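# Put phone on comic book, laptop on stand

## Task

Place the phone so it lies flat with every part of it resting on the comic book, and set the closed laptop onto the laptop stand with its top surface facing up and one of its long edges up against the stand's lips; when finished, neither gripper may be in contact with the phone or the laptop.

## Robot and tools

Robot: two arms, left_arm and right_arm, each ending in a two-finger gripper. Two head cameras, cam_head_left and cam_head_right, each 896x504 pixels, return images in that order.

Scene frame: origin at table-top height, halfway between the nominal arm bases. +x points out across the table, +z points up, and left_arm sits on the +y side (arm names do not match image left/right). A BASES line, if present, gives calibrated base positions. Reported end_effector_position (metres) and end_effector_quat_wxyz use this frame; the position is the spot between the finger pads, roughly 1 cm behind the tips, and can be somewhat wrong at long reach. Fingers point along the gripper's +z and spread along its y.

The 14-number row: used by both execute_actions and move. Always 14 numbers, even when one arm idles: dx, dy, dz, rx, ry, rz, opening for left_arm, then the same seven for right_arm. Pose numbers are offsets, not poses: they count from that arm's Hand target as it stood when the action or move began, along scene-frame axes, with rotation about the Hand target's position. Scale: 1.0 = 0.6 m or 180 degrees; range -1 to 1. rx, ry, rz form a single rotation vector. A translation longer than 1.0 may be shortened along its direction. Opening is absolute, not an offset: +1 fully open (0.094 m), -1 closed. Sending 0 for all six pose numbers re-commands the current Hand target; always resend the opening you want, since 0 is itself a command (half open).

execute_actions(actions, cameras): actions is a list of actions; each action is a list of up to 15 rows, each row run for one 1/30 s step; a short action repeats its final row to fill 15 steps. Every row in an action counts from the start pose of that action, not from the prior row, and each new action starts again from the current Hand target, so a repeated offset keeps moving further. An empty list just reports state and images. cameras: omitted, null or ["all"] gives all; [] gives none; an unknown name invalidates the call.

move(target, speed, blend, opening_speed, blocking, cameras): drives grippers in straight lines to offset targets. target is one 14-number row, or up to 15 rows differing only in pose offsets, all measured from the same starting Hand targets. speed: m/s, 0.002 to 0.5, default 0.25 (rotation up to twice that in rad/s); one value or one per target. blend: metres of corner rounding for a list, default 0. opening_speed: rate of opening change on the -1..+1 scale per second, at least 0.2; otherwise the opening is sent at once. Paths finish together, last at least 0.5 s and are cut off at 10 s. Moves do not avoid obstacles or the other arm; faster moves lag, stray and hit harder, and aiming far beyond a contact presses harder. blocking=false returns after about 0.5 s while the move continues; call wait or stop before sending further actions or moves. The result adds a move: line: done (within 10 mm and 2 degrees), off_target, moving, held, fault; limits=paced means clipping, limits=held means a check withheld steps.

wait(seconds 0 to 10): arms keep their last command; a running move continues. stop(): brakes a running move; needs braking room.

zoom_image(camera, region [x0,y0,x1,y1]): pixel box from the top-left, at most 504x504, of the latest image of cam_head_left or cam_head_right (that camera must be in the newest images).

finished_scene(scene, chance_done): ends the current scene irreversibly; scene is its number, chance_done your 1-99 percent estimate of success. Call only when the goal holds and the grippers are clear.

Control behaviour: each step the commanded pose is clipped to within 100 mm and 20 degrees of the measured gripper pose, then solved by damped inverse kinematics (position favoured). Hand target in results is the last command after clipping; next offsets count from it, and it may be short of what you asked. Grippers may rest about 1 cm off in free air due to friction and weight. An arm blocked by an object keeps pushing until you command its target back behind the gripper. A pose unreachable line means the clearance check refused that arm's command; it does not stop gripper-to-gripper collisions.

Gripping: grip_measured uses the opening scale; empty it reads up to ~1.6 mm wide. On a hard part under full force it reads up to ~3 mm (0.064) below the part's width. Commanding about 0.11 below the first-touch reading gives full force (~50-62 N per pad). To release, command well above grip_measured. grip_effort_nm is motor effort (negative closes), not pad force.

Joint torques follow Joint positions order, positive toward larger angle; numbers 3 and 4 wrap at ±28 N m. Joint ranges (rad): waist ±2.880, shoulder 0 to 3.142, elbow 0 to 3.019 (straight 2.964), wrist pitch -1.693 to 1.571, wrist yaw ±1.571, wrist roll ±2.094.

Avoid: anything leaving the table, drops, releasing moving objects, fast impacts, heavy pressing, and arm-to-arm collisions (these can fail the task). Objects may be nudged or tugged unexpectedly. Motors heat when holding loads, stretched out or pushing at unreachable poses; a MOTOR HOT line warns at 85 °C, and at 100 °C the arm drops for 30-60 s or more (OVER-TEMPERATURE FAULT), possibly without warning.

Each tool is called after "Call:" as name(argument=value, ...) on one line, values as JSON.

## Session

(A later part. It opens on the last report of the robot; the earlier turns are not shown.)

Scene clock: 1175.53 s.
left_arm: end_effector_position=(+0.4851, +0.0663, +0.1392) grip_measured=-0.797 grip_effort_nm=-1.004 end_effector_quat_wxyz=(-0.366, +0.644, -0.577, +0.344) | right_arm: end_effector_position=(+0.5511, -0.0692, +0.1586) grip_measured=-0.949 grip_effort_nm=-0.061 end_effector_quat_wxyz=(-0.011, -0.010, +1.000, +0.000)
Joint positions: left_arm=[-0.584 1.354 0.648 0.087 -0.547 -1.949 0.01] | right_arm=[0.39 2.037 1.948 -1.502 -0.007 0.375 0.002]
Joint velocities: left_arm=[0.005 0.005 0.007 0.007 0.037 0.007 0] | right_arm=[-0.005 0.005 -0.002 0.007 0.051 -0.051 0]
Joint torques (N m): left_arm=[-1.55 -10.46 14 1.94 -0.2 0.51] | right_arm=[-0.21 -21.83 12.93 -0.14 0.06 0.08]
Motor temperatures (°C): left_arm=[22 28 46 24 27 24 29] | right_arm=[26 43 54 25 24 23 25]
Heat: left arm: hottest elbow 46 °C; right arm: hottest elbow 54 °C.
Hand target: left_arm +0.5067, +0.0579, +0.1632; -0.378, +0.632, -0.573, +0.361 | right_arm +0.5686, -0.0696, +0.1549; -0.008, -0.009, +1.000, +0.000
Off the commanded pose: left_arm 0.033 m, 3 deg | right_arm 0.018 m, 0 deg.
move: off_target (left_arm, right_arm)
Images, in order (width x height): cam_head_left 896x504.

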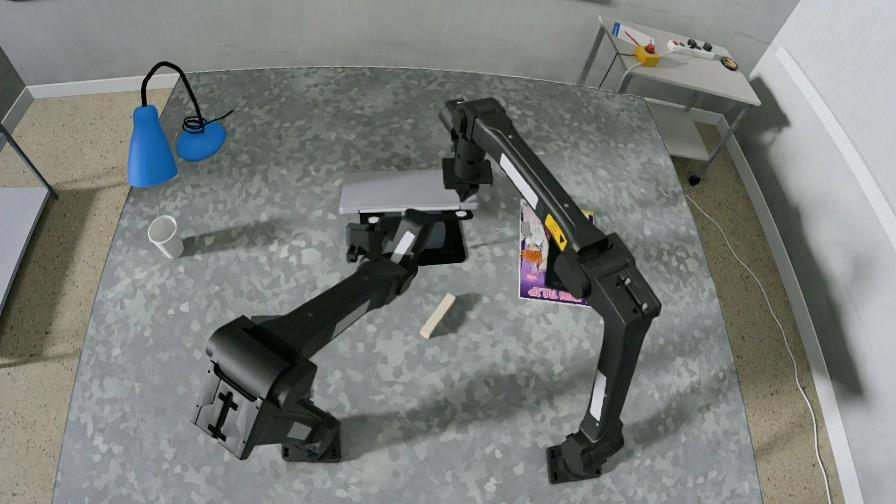

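Call:
move(target=[[0,0,0,0,0,0,-0.98,-0.005,0.0,0.05,0,0,0,-0.95],[0,0,0,0,0,0,-0.98,-0.16,-0.028,0.04,0,0,0,-0.95],[0,0,0,0,0,0,-0.98,-0.16,-0.032,-0.02,0,0,0,-0.95]], speed=0.1, cameras=["cam_head_left"])

Call:
zoom_image(camera="cam_head_left", region=[415, 155, 515, 235])

Scene clock: 1183.70 s.
left_arm: end_effector_position=(+0.4851, +0.0663, +0.1392) grip_measured=-0.797 grip_effort_nm=-1.004 end_effector_quat_wxyz=(-0.366, +0.644, -0.577, +0.344) | right_arm: end_effector_position=(+0.4757, -0.0909, +0.1497) grip_measured=-0.949 grip_effort_nm=-0.056 end_effector_quat_wxyz=(-0.007, -0.008, +1.000, +0.001)
Joint positions: left_arm=[-0.584 1.354 0.648 0.087 -0.547 -1.949 0.01] | right_arm=[0.406 1.819 1.594 -1.357 -0.007 0.395 0.002]
Joint velocities: left_arm=[-0.015 0.005 -0.002 -0.022 -0.022 0.022 0] | right_arm=[0.005 0.005 0.002 0.002 -0.037 0.007 -0.001]
Joint torques (N m): left_arm=[-0.85 -10.93 14.26 1.95 -0.2 0.45] | right_arm=[1.08 -20.95 7.49 0.47 0.04 0.21]
Motor temperatures (°C): left_arm=[22 28 46 24 27 24 29] | right_arm=[26 43 54 25 24 23 25]
Heat: left arm: hottest elbow 46 °C; right arm: hottest elbow 54 °C.
Hand target: left_arm +0.5067, +0.0579, +0.1632; -0.378, +0.632, -0.573, +0.361 | right_arm +0.4722, -0.0877, +0.1437; -0.009, -0.009, +1.000, +0.000
Off the commanded pose: left_arm 0.033 m, 3 deg | right_arm 0.008 m, 0 deg.
move: off_target (left_arm)
Images, in order (width x height): cam_head_left 896x504.

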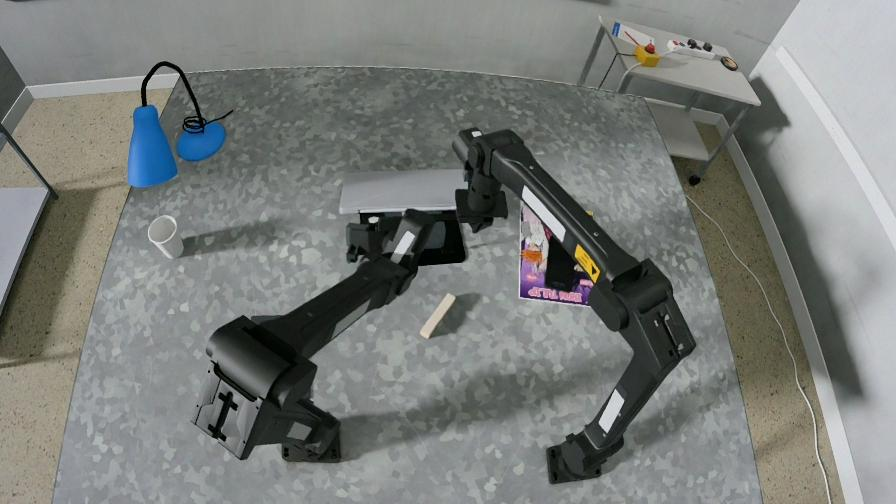

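Scaled by 5.040.

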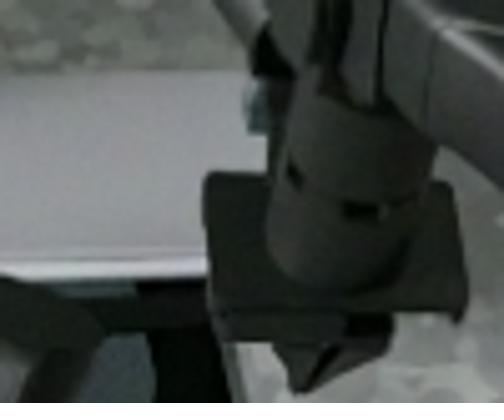

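Call:
move(target=[0,0,0,0,0,0,-0.98,0.075,0.0,0.006,0,0,0,-0.95], speed=0.04, cameras=["cam_head_left"])

Call:
zoom_image(camera="cam_head_left", region=[415, 155, 515, 235])

Scene clock: 1188.00 s.
left_arm: end_effector_position=(+0.4851, +0.0663, +0.1392) grip_measured=-0.797 grip_effort_nm=-1.004 end_effector_quat_wxyz=(-0.366, +0.644, -0.577, +0.344) | right_arm: end_effector_position=(+0.4908, -0.0897, +0.1474) grip_measured=-0.949 grip_effort_nm=-0.061 end_effector_quat_wxyz=(-0.020, -0.013, +1.000, -0.004)
Joint positions: left_arm=[-0.584 1.354 0.648 0.087 -0.547 -1.949 0.01] | right_arm=[0.397 1.877 1.671 -1.405 -0.007 0.377 0.002]
Joint velocities: left_arm=[0.005 -0.024 -0.012 -0.002 -0.066 0.007 0] | right_arm=[-0.005 -0.005 -0.002 -0.007 0.11 0.022 0]
Joint torques (N m): left_arm=[-0.56 -10.05 14.27 2.07 -0.22 0.45] | right_arm=[-0.56 -18.67 13.6 0.12 0.07 0.08]
Motor temperatures (°C): left_arm=[22 28 46 24 27 24 29] | right_arm=[26 43 53 25 24 23 25]
Heat: left arm: hottest elbow 46 °C; right arm: hottest elbow 53 °C.
Hand target: left_arm +0.5067, +0.0579, +0.1632; -0.378, +0.632, -0.573, +0.361 | right_arm +0.5174, -0.0883, +0.1473; -0.008, -0.009, +1.000, +0.000
Off the commanded pose: left_arm 0.033 m, 3 deg | right_arm 0.027 m, 1 deg.
move: off_target (left_arm, right_arm)
Images, in order (width x height): cam_head_left 896x504.

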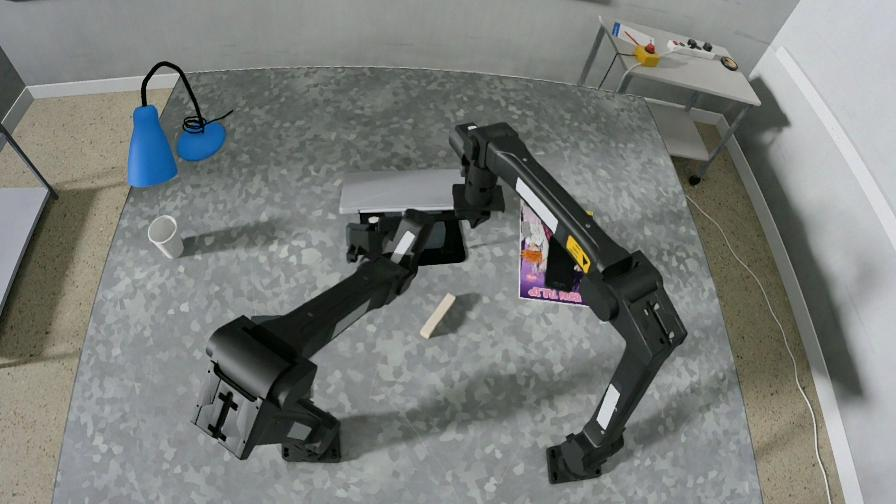

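Scaled by 5.040.

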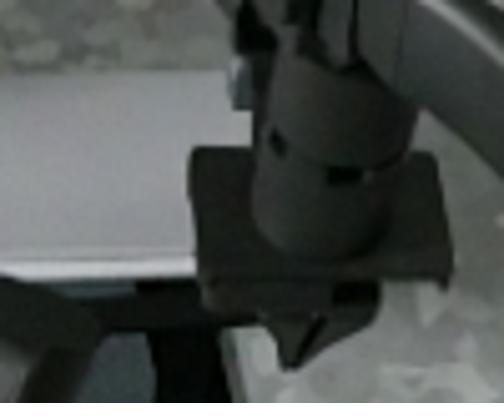

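Call:
move(target=[0,0,0,0,0,0,-0.98,0.01,0.0,0.008,0,0,0,-0.95], speed=0.04, cameras=["cam_head_left"])

Call:
zoom_image(camera="cam_head_left", region=[415, 155, 515, 235])

Scene clock: 1205.13 s.
left_arm: end_effector_position=(+0.4851, +0.0663, +0.1392) grip_measured=-0.797 grip_effort_nm=-1.009 end_effector_quat_wxyz=(-0.366, +0.644, -0.577, +0.344) | right_arm: end_effector_position=(+0.5018, -0.0937, +0.1544) grip_measured=-0.949 grip_effort_nm=-0.061 end_effector_quat_wxyz=(-0.016, -0.007, +1.000, -0.004)
Joint positions: left_arm=[-0.584 1.354 0.648 0.087 -0.547 -1.949 0.01] | right_arm=[0.384 1.891 1.711 -1.422 -0.005 0.374 0.002]
Joint velocities: left_arm=[-0.005 -0.005 -0.002 -0.002 -0.037 -0.051 0] | right_arm=[-0.005 -0.024 -0.012 -0.002 0.051 0.022 0.001]
Joint torques (N m): left_arm=[-0.15 -10.11 14.22 1.94 -0.18 0.43] | right_arm=[0.09 -18.73 13.09 0.12 0 0.08]
Motor temperatures (°C): left_arm=[22 28 46 24 27 24 29] | right_arm=[26 44 54 25 24 23 25]
Heat: left arm: hottest elbow 46 °C; right arm: hottest elbow 54 °C.
Hand target: left_arm +0.5067, +0.0579, +0.1632; -0.378, +0.632, -0.573, +0.361 | right_arm +0.5235, -0.0883, +0.1520; -0.008, -0.008, +1.000, +0.000
Off the commanded pose: left_arm 0.033 m, 3 deg | right_arm 0.022 m, 1 deg.
move: off_target (left_arm, right_arm)
Images, in order (width x height): cam_head_left 896x504.

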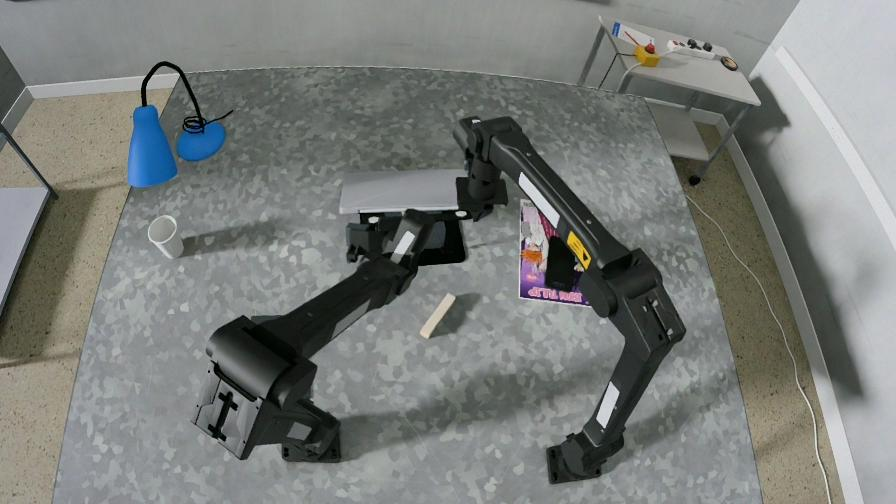

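Scaled by 5.040.

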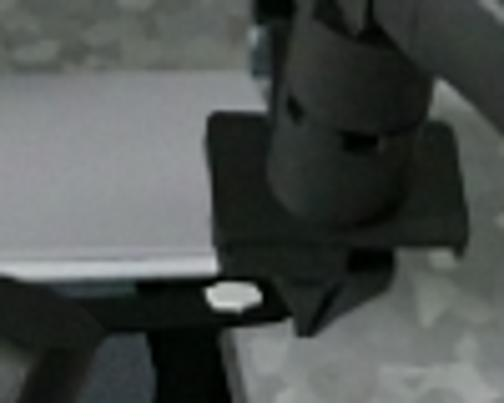

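Call:
move(target=[0,0,0,0,0,0,-0.98,0.02,0.006,-0.006,0,0,0,-0.95], speed=0.03, cameras=["cam_head_left"])

Call:
zoom_image(camera="cam_head_left", region=[415, 155, 515, 235])

Scene clock: 1208.43 s.
left_arm: end_effector_position=(+0.4851, +0.0663, +0.1392) grip_measured=-0.797 grip_effort_nm=-1.004 end_effector_quat_wxyz=(-0.366, +0.644, -0.577, +0.344) | right_arm: end_effector_position=(+0.5183, -0.0895, +0.1535) grip_measured=-0.949 grip_effort_nm=-0.056 end_effector_quat_wxyz=(-0.010, -0.007, +1.000, -0.001)
Joint positions: left_arm=[-0.584 1.354 0.648 0.087 -0.547 -1.949 0.01] | right_arm=[0.38 1.928 1.765 -1.426 -0.004 0.371 0.002]
Joint velocities: left_arm=[-0.005 0.005 0.002 -0.022 -0.022 -0.11 -0.001] | right_arm=[0.005 0.015 -0.002 -0.002 0.007 0.051 0]
Joint torques (N m): left_arm=[-1.03 -9.35 14.04 2.03 -0.1 0.47] | right_arm=[0.15 -19.55 12.55 -0.08 -0.03 0.09]
Motor temperatures (°C): left_arm=[22 28 46 24 27 24 29] | right_arm=[26 44 55 25 24 23 25]
Heat: left arm: hottest elbow 46 °C; right arm: hottest elbow 55 °C.
Hand target: left_arm +0.5067, +0.0579, +0.1632; -0.378, +0.632, -0.573, +0.361 | right_arm +0.5354, -0.0848, +0.1482; -0.008, -0.009, +1.000, +0.000
Off the commanded pose: left_arm 0.033 m, 3 deg | right_arm 0.019 m, 0 deg.
move: off_target (left_arm, right_arm)
Images, in order (width x height): cam_head_left 896x504.

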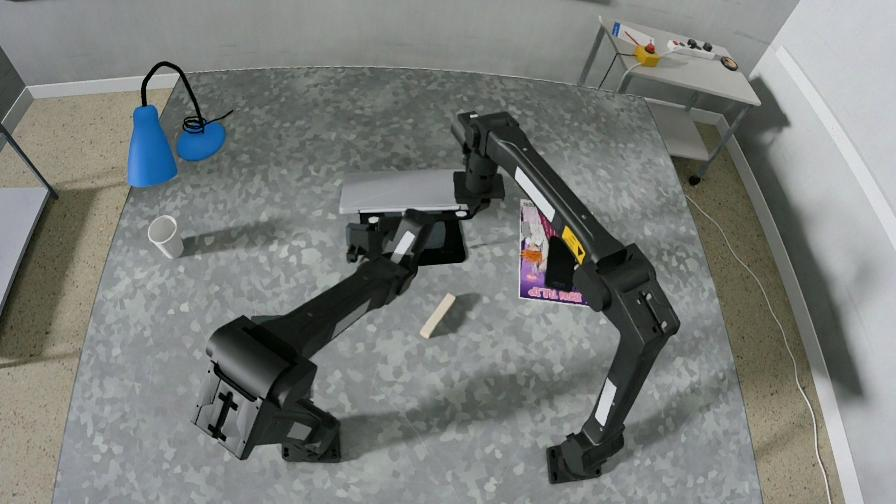

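Scaled by 5.040.

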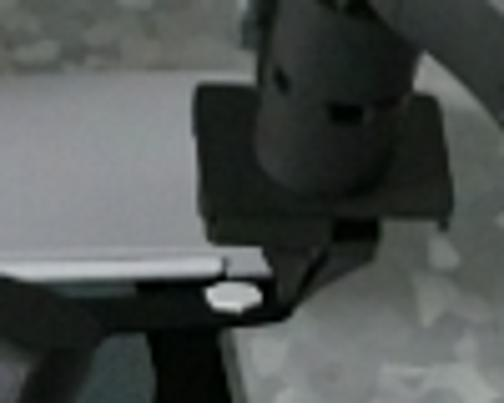

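Call:
move(target=[0,0,0,0,0,0,-0.98,0.025,-0.004,-0.005,0,0,0,-0.95], speed=0.03, cameras=["cam_head_left"])

Call:
zoom_image(camera="cam_head_left", region=[415, 155, 515, 235])

Call:
zoom_image(camera="cam_head_right", region=[325, 155, 495, 275])

Scene clock: 1212.07 s.
left_arm: end_effector_position=(+0.4851, +0.0663, +0.1392) grip_measured=-0.797 grip_effort_nm=-1.009 end_effector_quat_wxyz=(-0.366, +0.644, -0.577, +0.344) | right_arm: end_effector_position=(+0.5303, -0.0871, +0.1481) grip_measured=-0.949 grip_effort_nm=-0.056 end_effector_quat_wxyz=(-0.012, -0.011, +1.000, -0.002)
Joint positions: left_arm=[-0.584 1.354 0.648 0.087 -0.547 -1.949 0.01] | right_arm=[0.376 1.967 1.81 -1.437 -0.004 0.359 0.002]
Joint velocities: left_arm=[0.005 -0.015 -0.007 -0.007 0.051 -0.007 0.001] | right_arm=[-0.024 0.005 0.002 -0.007 0.007 0.022 0.001]
Joint torques (N m): left_arm=[-0.44 -9.88 14.08 1.99 -0.19 0.46] | right_arm=[-0.44 -20.66 13.03 -0.14 -0.01 0.09]
Motor temperatures (°C): left_arm=[22 28 46 24 27 24 29] | right_arm=[26 44 55 25 24 23 25]
Heat: left arm: hottest elbow 46 °C; right arm: hottest elbow 55 °C.
Hand target: left_arm +0.5067, +0.0579, +0.1632; -0.378, +0.632, -0.573, +0.361 | right_arm +0.5504, -0.0876, +0.1452; -0.008, -0.008, +1.000, +0.000
Off the commanded pose: left_arm 0.033 m, 3 deg | right_arm 0.020 m, 1 deg.
move: off_target (left_arm, right_arm)
Images, in order (width x height): cam_head_left 896x504.

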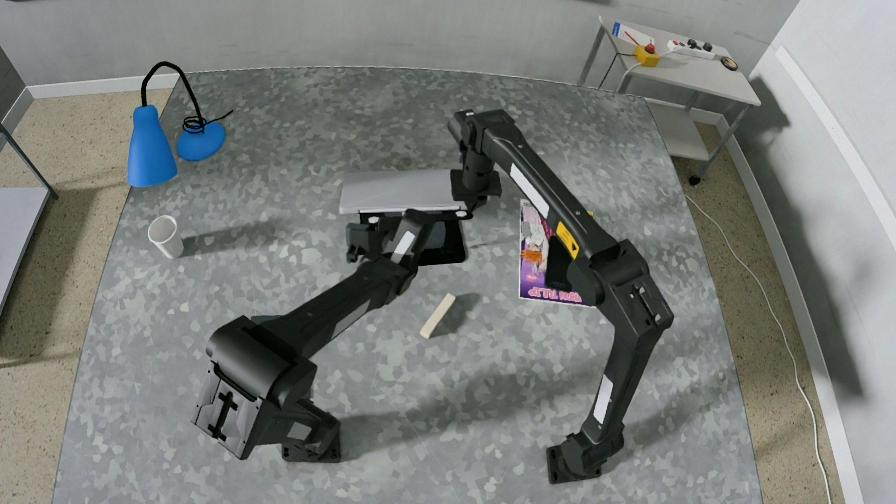

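Scaled by 5.040.

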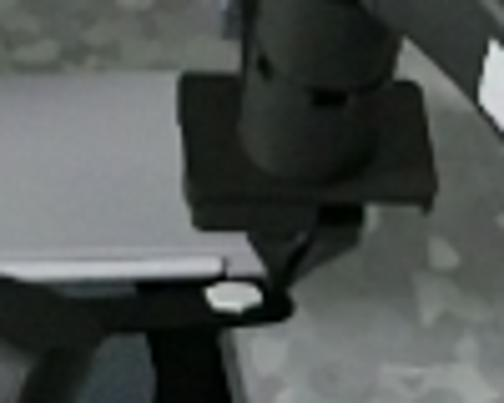

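This scene's latest camera images include none from cam_head_right. They are from: cam_head_left. cam_head_right's image comes with the result of a call that names it in "cameras".

Call:
move(target=[0,0,0,0,0,0,-0.98,0.025,-0.002,0.0,0,0,0,-0.95], speed=0.03)

Call:
zoom_image(camera="cam_head_left", region=[415, 155, 515, 235])

Call:
zoom_image(camera="cam_head_right", region=[325, 155, 495, 275])

Scene clock: 1215.40 s.
left_arm: end_effector_position=(+0.4851, +0.0663, +0.1392) grip_measured=-0.797 grip_effort_nm=-1.009 end_effector_quat_wxyz=(-0.366, +0.644, -0.577, +0.344) | right_arm: end_effector_position=(+0.5328, -0.0876, +0.1481) grip_measured=-0.949 grip_effort_nm=-0.051 end_effector_quat_wxyz=(-0.027, -0.014, +1.000, -0.006)
Joint positions: left_arm=[-0.584 1.354 0.648 0.087 -0.547 -1.949 0.01] | right_arm=[0.373 1.995 1.853 -1.483 -0.009 0.349 0.002]
Joint velocities: left_arm=[-0.015 -0.005 -0.002 0.007 0.007 0.007 -0.001] | right_arm=[-0.005 0.005 0.002 -0.017 0.022 -0.037 0]
Joint torques (N m): left_arm=[-0.67 -9.93 14.05 2.15 -0.14 0.49] | right_arm=[-0.85 -20.48 14.11 0.51 0.14 0.09]
Motor temperatures (°C): left_arm=[22 28 46 24 27 24 29] | right_arm=[26 44 55 25 24 23 25]
Heat: left arm: hottest elbow 46 °C; right arm: hottest elbow 55 °C.
Hand target: left_arm +0.5067, +0.0579, +0.1632; -0.378, +0.632, -0.573, +0.361 | right_arm +0.5654, -0.0889, +0.1452; -0.008, -0.009, +1.000, +0.000
Off the commanded pose: left_arm 0.033 m, 3 deg | right_arm 0.033 m, 2 deg.
move: off_target (left_arm, right_arm)

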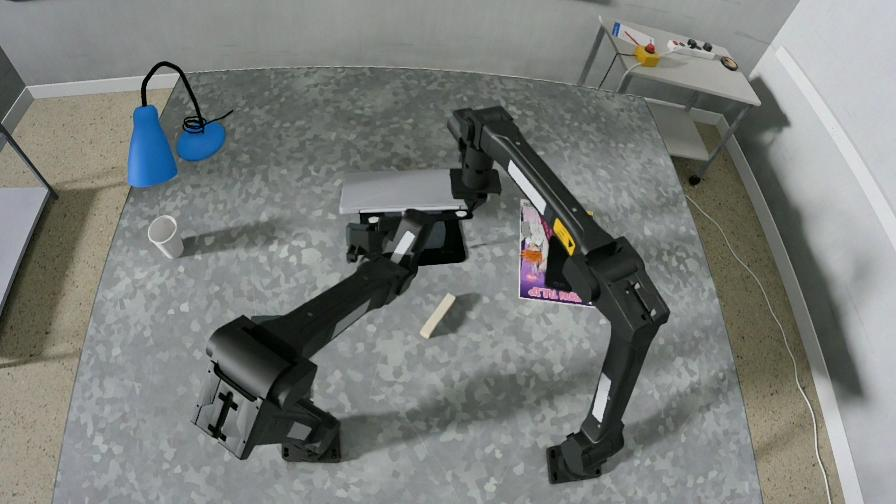

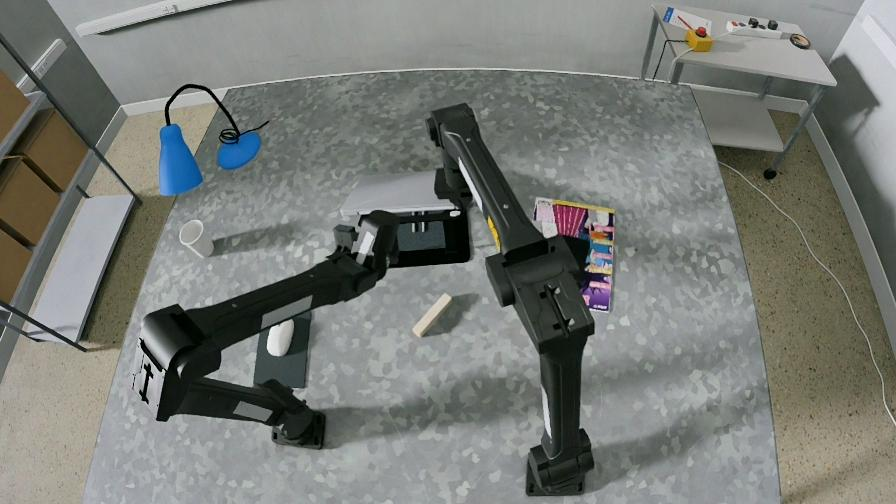

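Scaled by 5.040.

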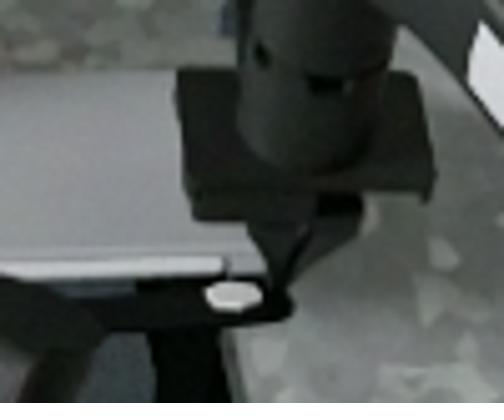

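Scaled by 2.965.

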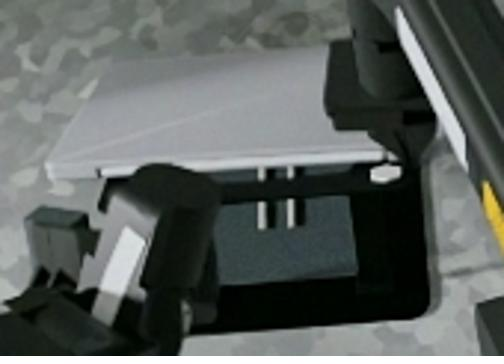

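Call:
move(target=[0,0,0,0,0,0,-0.98,0.04,-0.002,0.0,0,0,0,-0.95], speed=0.03)

Call:
zoom_image(camera="cam_head_left", region=[325, 155, 495, 275])

Call:
zoom_image(camera="cam_head_left", region=[415, 155, 515, 235])

Scene clock: 1221.83 s.
left_arm: end_effector_position=(+0.4851, +0.0663, +0.1392) grip_measured=-0.797 grip_effort_nm=-1.009 end_effector_quat_wxyz=(-0.366, +0.644, -0.577, +0.344) | right_arm: end_effector_position=(+0.5701, -0.0893, +0.1493) grip_measured=-0.949 grip_effort_nm=-0.056 end_effector_quat_wxyz=(-0.015, -0.010, +1.000, -0.001)
Joint positions: left_arm=[-0.584 1.354 0.648 0.087 -0.547 -1.949 0.01] | right_arm=[0.349 2.078 1.99 -1.511 -0.008 0.333 0.002]
Joint velocities: left_arm=[-0.024 -0.015 -0.017 -0.017 -0.022 0.037 -0.001] | right_arm=[-0.005 0.005 -0.002 0.002 -0.022 0.051 0]
Joint torques (N m): left_arm=[-1.08 -10.05 14.3 2.03 -0.19 0.47] | right_arm=[-0.21 -22.07 12.98 0.02 0.11 0.08]
Motor temperatures (°C): left_arm=[22 28 47 24 27 24 30] | right_arm=[26 43 56 25 24 23 25]
Heat: left arm: hottest elbow 47 °C; right arm: hottest elbow 56 °C.
Hand target: left_arm +0.5067, +0.0579, +0.1632; -0.378, +0.632, -0.573, +0.361 | right_arm +0.5895, -0.0905, +0.1451; -0.008, -0.008, +1.000, +0.001
Off the commanded pose: left_arm 0.033 m, 3 deg | right_arm 0.020 m, 1 deg.
move: off_target (left_arm, right_arm)

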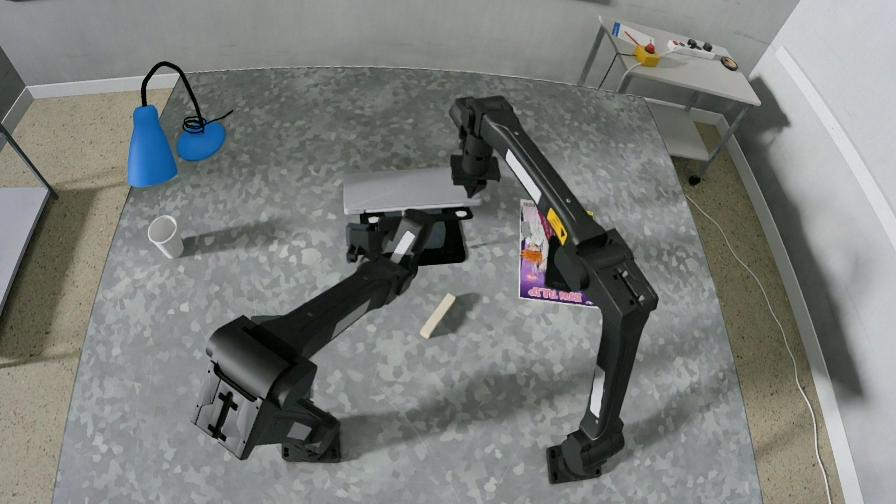

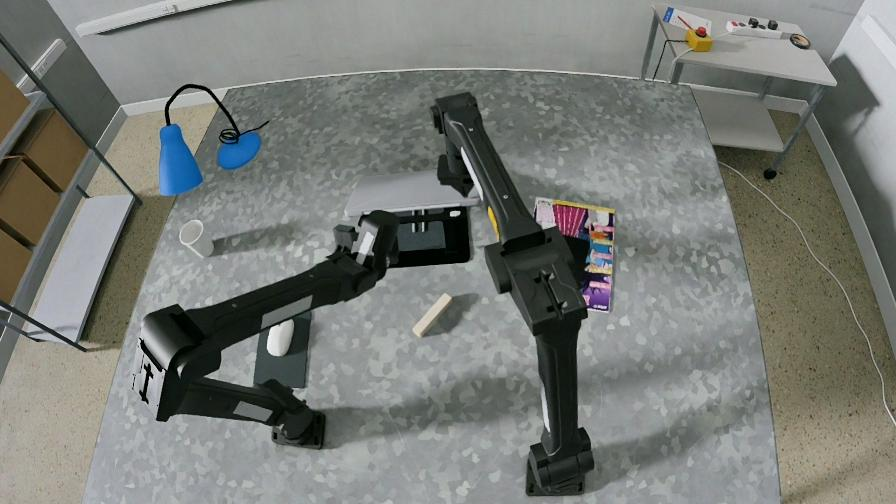

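Scaled by 2.965.

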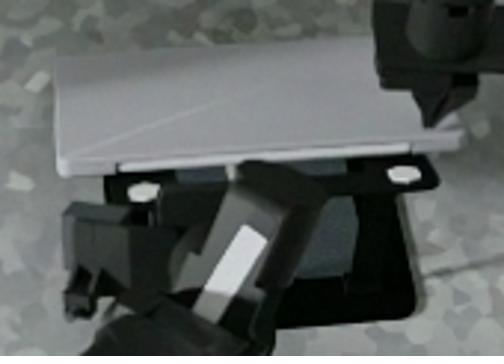

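Scaled by 5.040.

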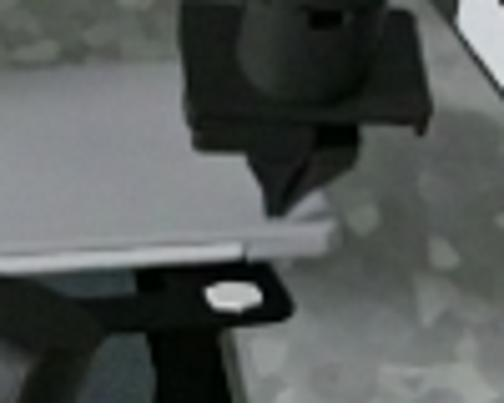

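Call:
move(target=[[0,0,0,0,0,0,-0.98,-0.01,0.0,0.06,0,0,0,-0.95],[0,0,0,0,0,0,-0.98,-0.2,-0.1,0.1,0,0,0,-0.95],[0,0,0,0,0,0,-0.98,-0.3,-0.25,0.1,0,0,0,-0.95]], speed=0.15, blend=0.01)

Call:
zoom_image(camera="cam_head_left", region=[325, 155, 495, 275])

Call:
zoom_image(camera="cam_head_right", region=[325, 155, 495, 275])

Scene clock: 1228.90 s.
left_arm: end_effector_position=(+0.4851, +0.0663, +0.1392) grip_measured=-0.797 grip_effort_nm=-1.004 end_effector_quat_wxyz=(-0.366, +0.644, -0.577, +0.344) | right_arm: end_effector_position=(+0.4108, -0.2336, +0.2091) grip_measured=-0.949 grip_effort_nm=-0.061 end_effector_quat_wxyz=(-0.011, -0.009, +1.000, +0.000)
Joint positions: left_arm=[-0.584 1.354 0.648 0.087 -0.547 -1.949 0.01] | right_arm=[0.17 1.529 1.379 -1.443 -0.003 0.158 0.002]
Joint velocities: left_arm=[-0.005 -0.005 -0.007 -0.032 -0.007 0.007 0] | right_arm=[-0.005 0.015 0.002 -0.007 -0.022 -0.022 0]
Joint torques (N m): left_arm=[0.03 -10.17 13.97 2.19 -0.16 0.44] | right_arm=[-0.03 -17.08 7.57 0.44 0.04 0.05]
Motor temperatures (°C): left_arm=[22 28 47 24 27 24 30] | right_arm=[26 43 55 25 24 23 25]
Heat: left arm: hottest elbow 47 °C; right arm: hottest elbow 55 °C.
Hand target: left_arm +0.5067, +0.0579, +0.1632; -0.378, +0.632, -0.573, +0.361 | right_arm +0.4087, -0.2379, +0.2085; -0.007, -0.008, +1.000, +0.001
Off the commanded pose: left_arm 0.033 m, 3 deg | right_arm 0.008 m, 0 deg.
move: off_target (left_arm)

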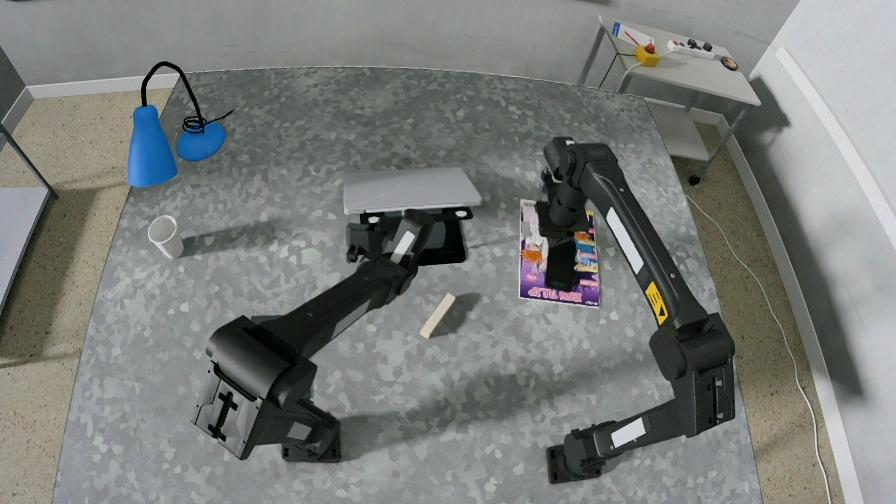

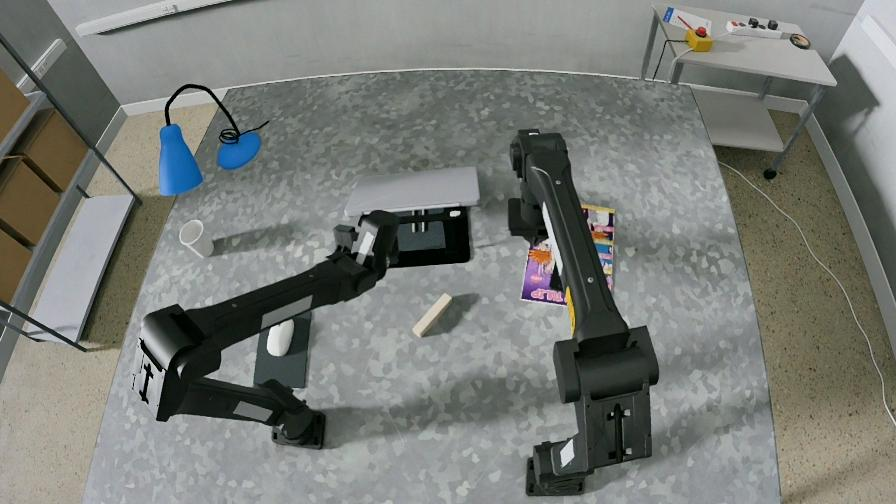

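Scaled by 2.965.

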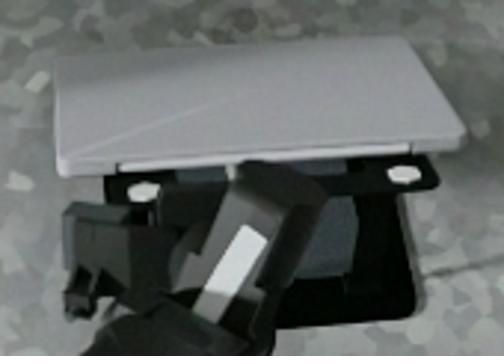

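Scaled by 2.965.

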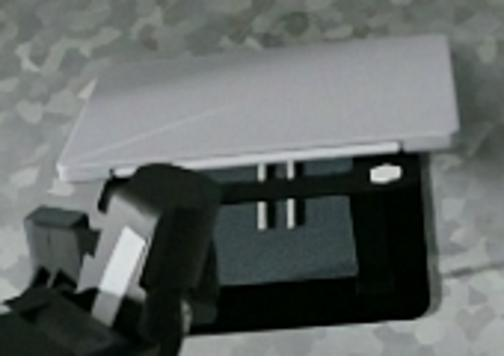

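Call:
zoom_image(camera="cam_head_left", region=[335, 190, 405, 230])

Call:
zoom_image(camera="cam_head_left", region=[425, 190, 495, 230])

Call:
zoom_image(camera="cam_head_left", region=[335, 160, 485, 200])

Scaled by 7.200.

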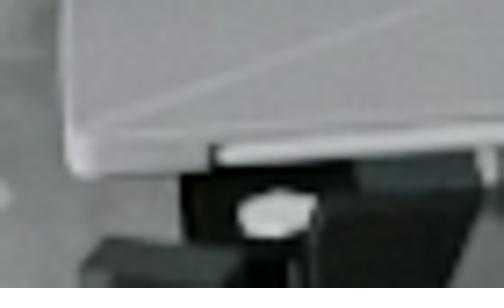

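Scaled by 7.200.

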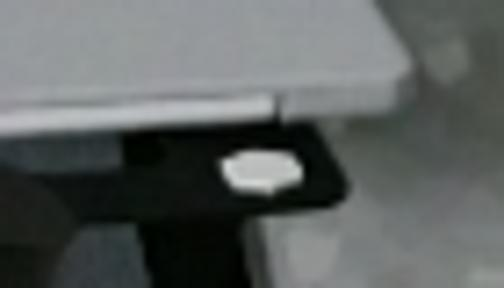

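Scaled by 3.360.

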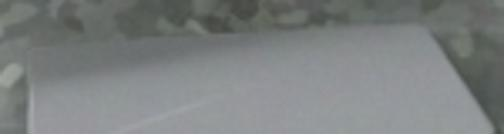

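Call:
zoom_image(camera="cam_head_right", region=[340, 155, 490, 225])

Call:
zoom_image(camera="cam_head_right", region=[430, 190, 490, 225])

Scaled by 3.360.

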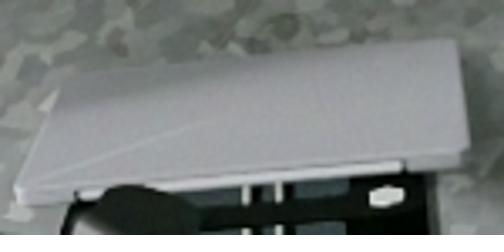

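Scaled by 8.400.

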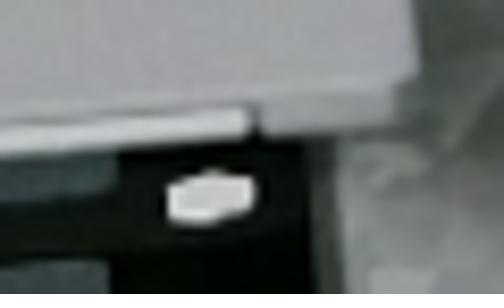

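Call:
execute_actions(actions=[[[-0.1,0.0,0,0,0,0,-0.98,0,0,0,0,0,0,-0.95]]], cameras=["cam_head_left"])

Call:
zoom_image(camera="cam_head_left", region=[325, 155, 495, 275])

Scene clock: 1260.27 s.
left_arm: end_effector_position=(+0.4531, +0.0675, +0.1399) grip_measured=-0.798 grip_effort_nm=-1.004 end_effector_quat_wxyz=(-0.370, +0.648, -0.570, +0.342) | right_arm: end_effector_position=(+0.4108, -0.2336, +0.2091) grip_measured=-0.949 grip_effort_nm=-0.056 end_effector_quat_wxyz=(-0.011, -0.009, +1.000, +0.000)
Joint positions: left_arm=[-0.639 1.281 0.587 0.052 -0.606 -1.997 0.009] | right_arm=[0.17 1.529 1.379 -1.443 -0.003 0.157 0.002]
Joint velocities: left_arm=[-0.005 0.005 0.007 0.007 -0.051 0.022 -0.001] | right_arm=[-0.005 0.005 -0.002 -0.007 -0.037 -0.022 0]
Joint torques (N m): left_arm=[-3.49 -14.04 9.06 1.44 -0.86 0.37] | right_arm=[-0.03 -17.14 7.53 0.47 0.04 0.09]
Motor temperatures (°C): left_arm=[22 28 47 24 27 24 30] | right_arm=[26 44 51 25 24 23 25]
Heat: left arm: hottest elbow 47 °C; right arm: hottest elbow 51 °C.
Hand target: left_arm +0.4468, +0.0586, +0.1636; -0.378, +0.632, -0.573, +0.361 | right_arm +0.4087, -0.2379, +0.2085; -0.007, -0.008, +1.000, +0.001
Off the commanded pose: left_arm 0.026 m, 3 deg | right_arm 0.005 m, 0 deg.
Images, in order (width x height): cam_head_left 896x504.

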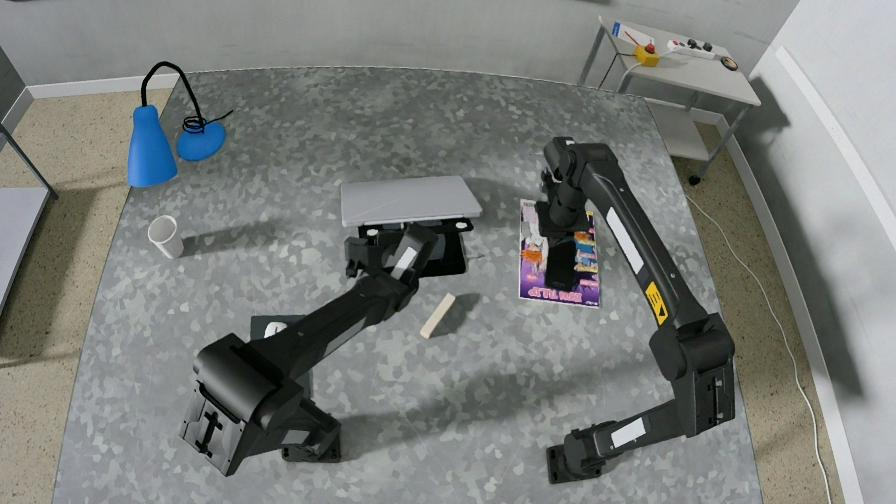

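Scaled by 2.965.

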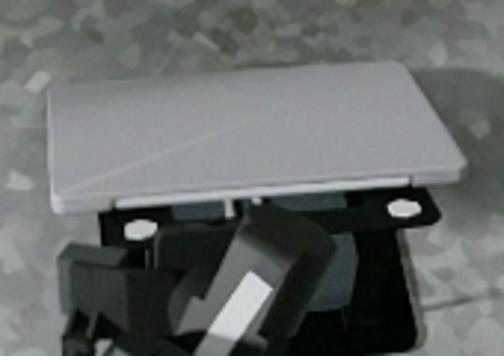

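Call:
zoom_image(camera="cam_head_left", region=[335, 202, 405, 242])

Call:
zoom_image(camera="cam_head_left", region=[425, 202, 495, 242])

Scaled by 7.200.

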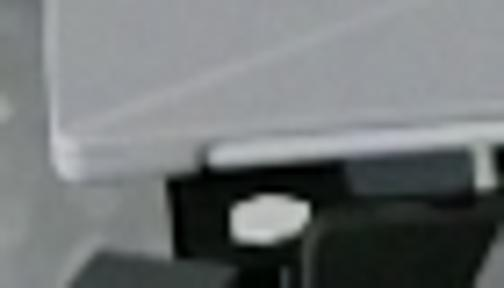

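Scaled by 7.200.

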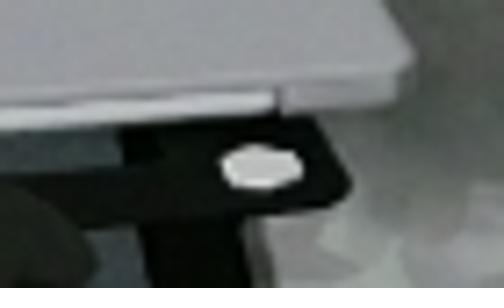

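Call:
execute_actions(actions=[[[-0.06,0.0,0,0,0,0,-0.98,0,0,0,0,0,0,-0.95]]], cameras=["cam_head_left"])

Call:
zoom_image(camera="cam_head_left", region=[335, 215, 405, 255])

Call:
zoom_image(camera="cam_head_left", region=[425, 215, 495, 255])

Scene clock: 1266.63 s.
left_arm: end_effector_position=(+0.4155, +0.0688, +0.1398) grip_measured=-0.798 grip_effort_nm=-1.009 end_effector_quat_wxyz=(-0.370, +0.650, -0.570, +0.341) | right_arm: end_effector_position=(+0.4108, -0.2336, +0.2091) grip_measured=-0.949 grip_effort_nm=-0.056 end_effector_quat_wxyz=(-0.011, -0.009, +1.000, +0.000)
Joint positions: left_arm=[-0.708 1.188 0.522 -0.01 -0.663 -2.053 0.009] | right_arm=[0.17 1.529 1.379 -1.443 -0.003 0.157 0.002]
Joint velocities: left_arm=[-0.005 -0.005 0.002 0.002 0.007 -0.066 0] | right_arm=[-0.005 -0.005 -0.012 0.012 0.007 0.037 0.001]
Joint torques (N m): left_arm=[-3.9 -12.86 9.98 1.33 -0.85 0.39] | right_arm=[-0.09 -17.26 7.51 0.49 0.04 0.09]
Motor temperatures (°C): left_arm=[22 28 46 24 27 24 30] | right_arm=[26 44 50 25 24 23 25]
Heat: left arm: hottest elbow 46 °C; right arm: hottest elbow 50 °C.
Hand target: left_arm +0.4109, +0.0590, +0.1640; -0.378, +0.632, -0.573, +0.361 | right_arm +0.4087, -0.2379, +0.2085; -0.007, -0.008, +1.000, +0.001
Off the commanded pose: left_arm 0.026 m, 3 deg | right_arm 0.005 m, 0 deg.
Images, in order (width x height): cam_head_left 896x504.

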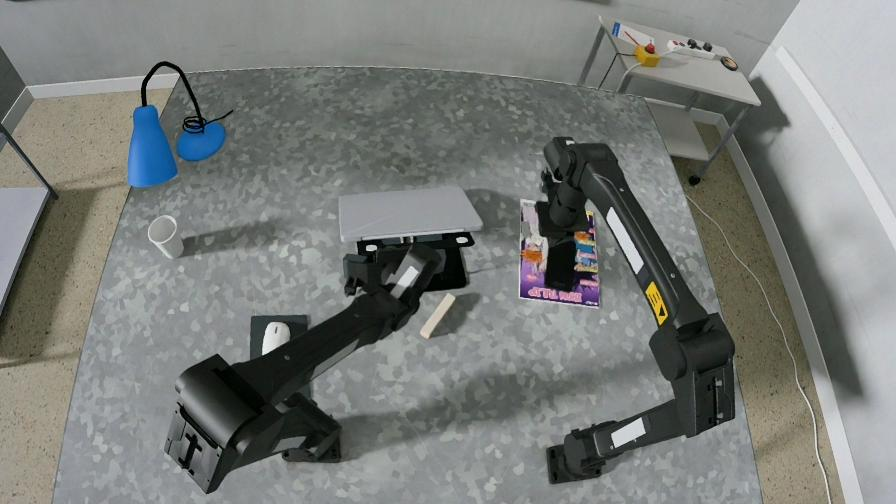

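Scaled by 7.200.

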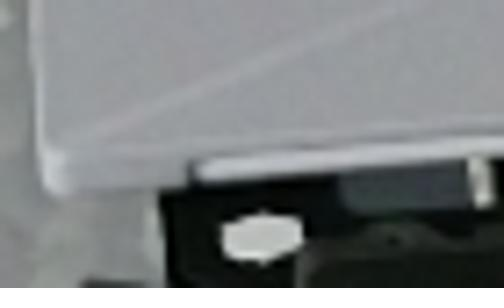

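Scaled by 7.200.

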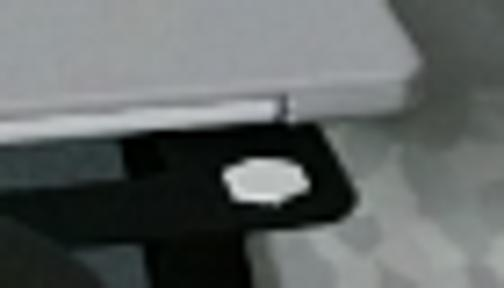

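Call:
move(target=[0,0,0,0,0,0,-0.3,0,0,0,0,0,0,-0.95], opening_speed=0.3)

Call:
zoom_image(camera="cam_head_left", region=[325, 180, 495, 300])

Call:
zoom_image(camera="cam_head_right", region=[325, 180, 495, 300])

Scene clock: 1274.40 s.
left_arm: end_effector_position=(+0.4111, +0.0659, +0.1532) grip_measured=-0.303 grip_effort_nm=0.129 end_effector_quat_wxyz=(-0.377, +0.639, -0.573, +0.349) | right_arm: end_effector_position=(+0.4108, -0.2336, +0.2091) grip_measured=-0.949 grip_effort_nm=-0.056 end_effector_quat_wxyz=(-0.011, -0.009, +1.000, +0.000)
Joint positions: left_arm=[-0.724 1.15 0.521 -0.021 -0.675 -2.03 0.033] | right_arm=[0.17 1.529 1.379 -1.443 -0.003 0.157 0.002]
Joint velocities: left_arm=[-0.005 -0.005 0.007 -0.012 0.022 0.081 0] | right_arm=[0.005 -0.005 -0.022 0.002 -0.007 -0.066 0]
Joint torques (N m): left_arm=[-2.37 -9.17 10.07 1.58 -0.44 0.19] | right_arm=[-0.09 -17.14 7.51 0.5 0.04 0.09]
Motor temperatures (°C): left_arm=[22 28 45 24 27 24 30] | right_arm=[26 44 50 25 24 23 25]
Heat: left arm: hottest elbow 45 °C; right arm: hottest elbow 50 °C.
Hand target: left_arm +0.4108, +0.0591, +0.1638; -0.378, +0.632, -0.573, +0.361 | right_arm +0.4087, -0.2379, +0.2085; -0.007, -0.008, +1.000, +0.001
Off the commanded pose: left_arm 0.013 m, 2 deg | right_arm 0.005 m, 0 deg.
move: off_target (left_arm)

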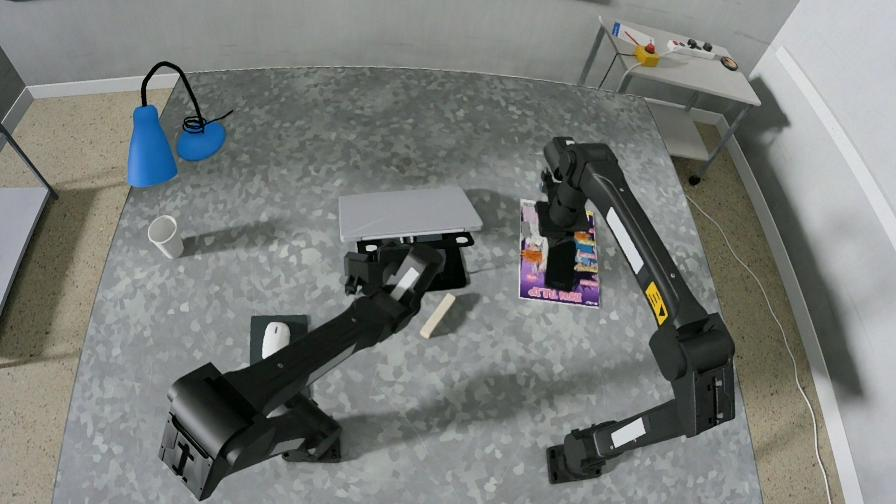

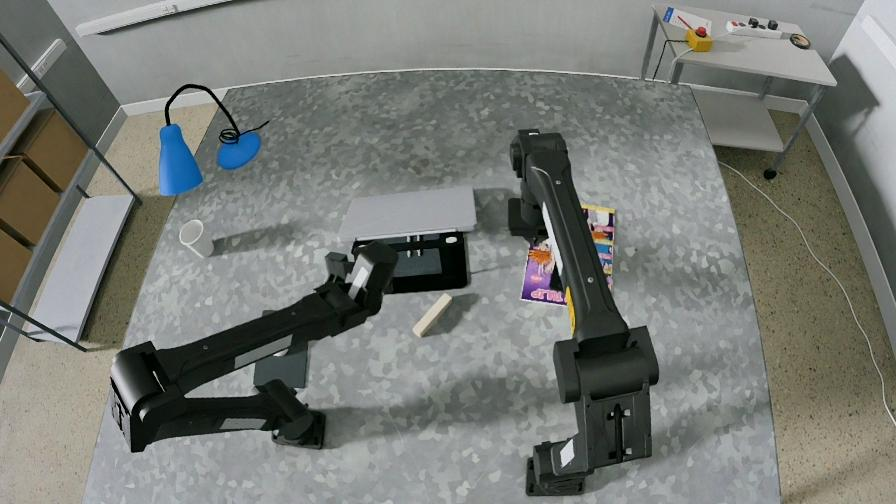

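Scaled by 2.965.

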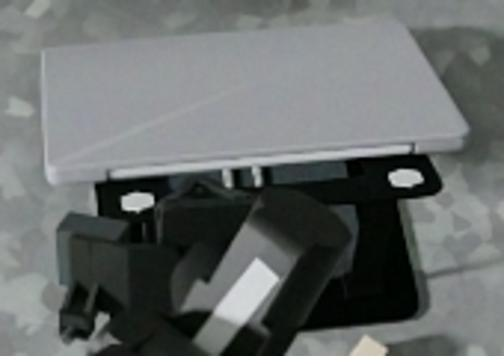

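Scaled by 2.965.

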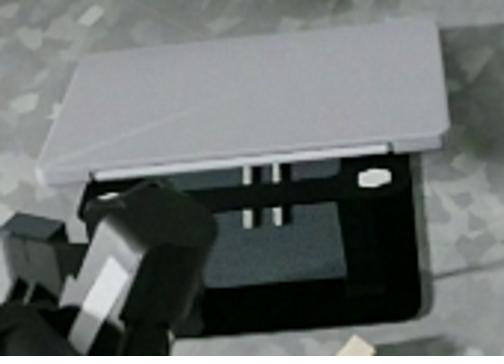

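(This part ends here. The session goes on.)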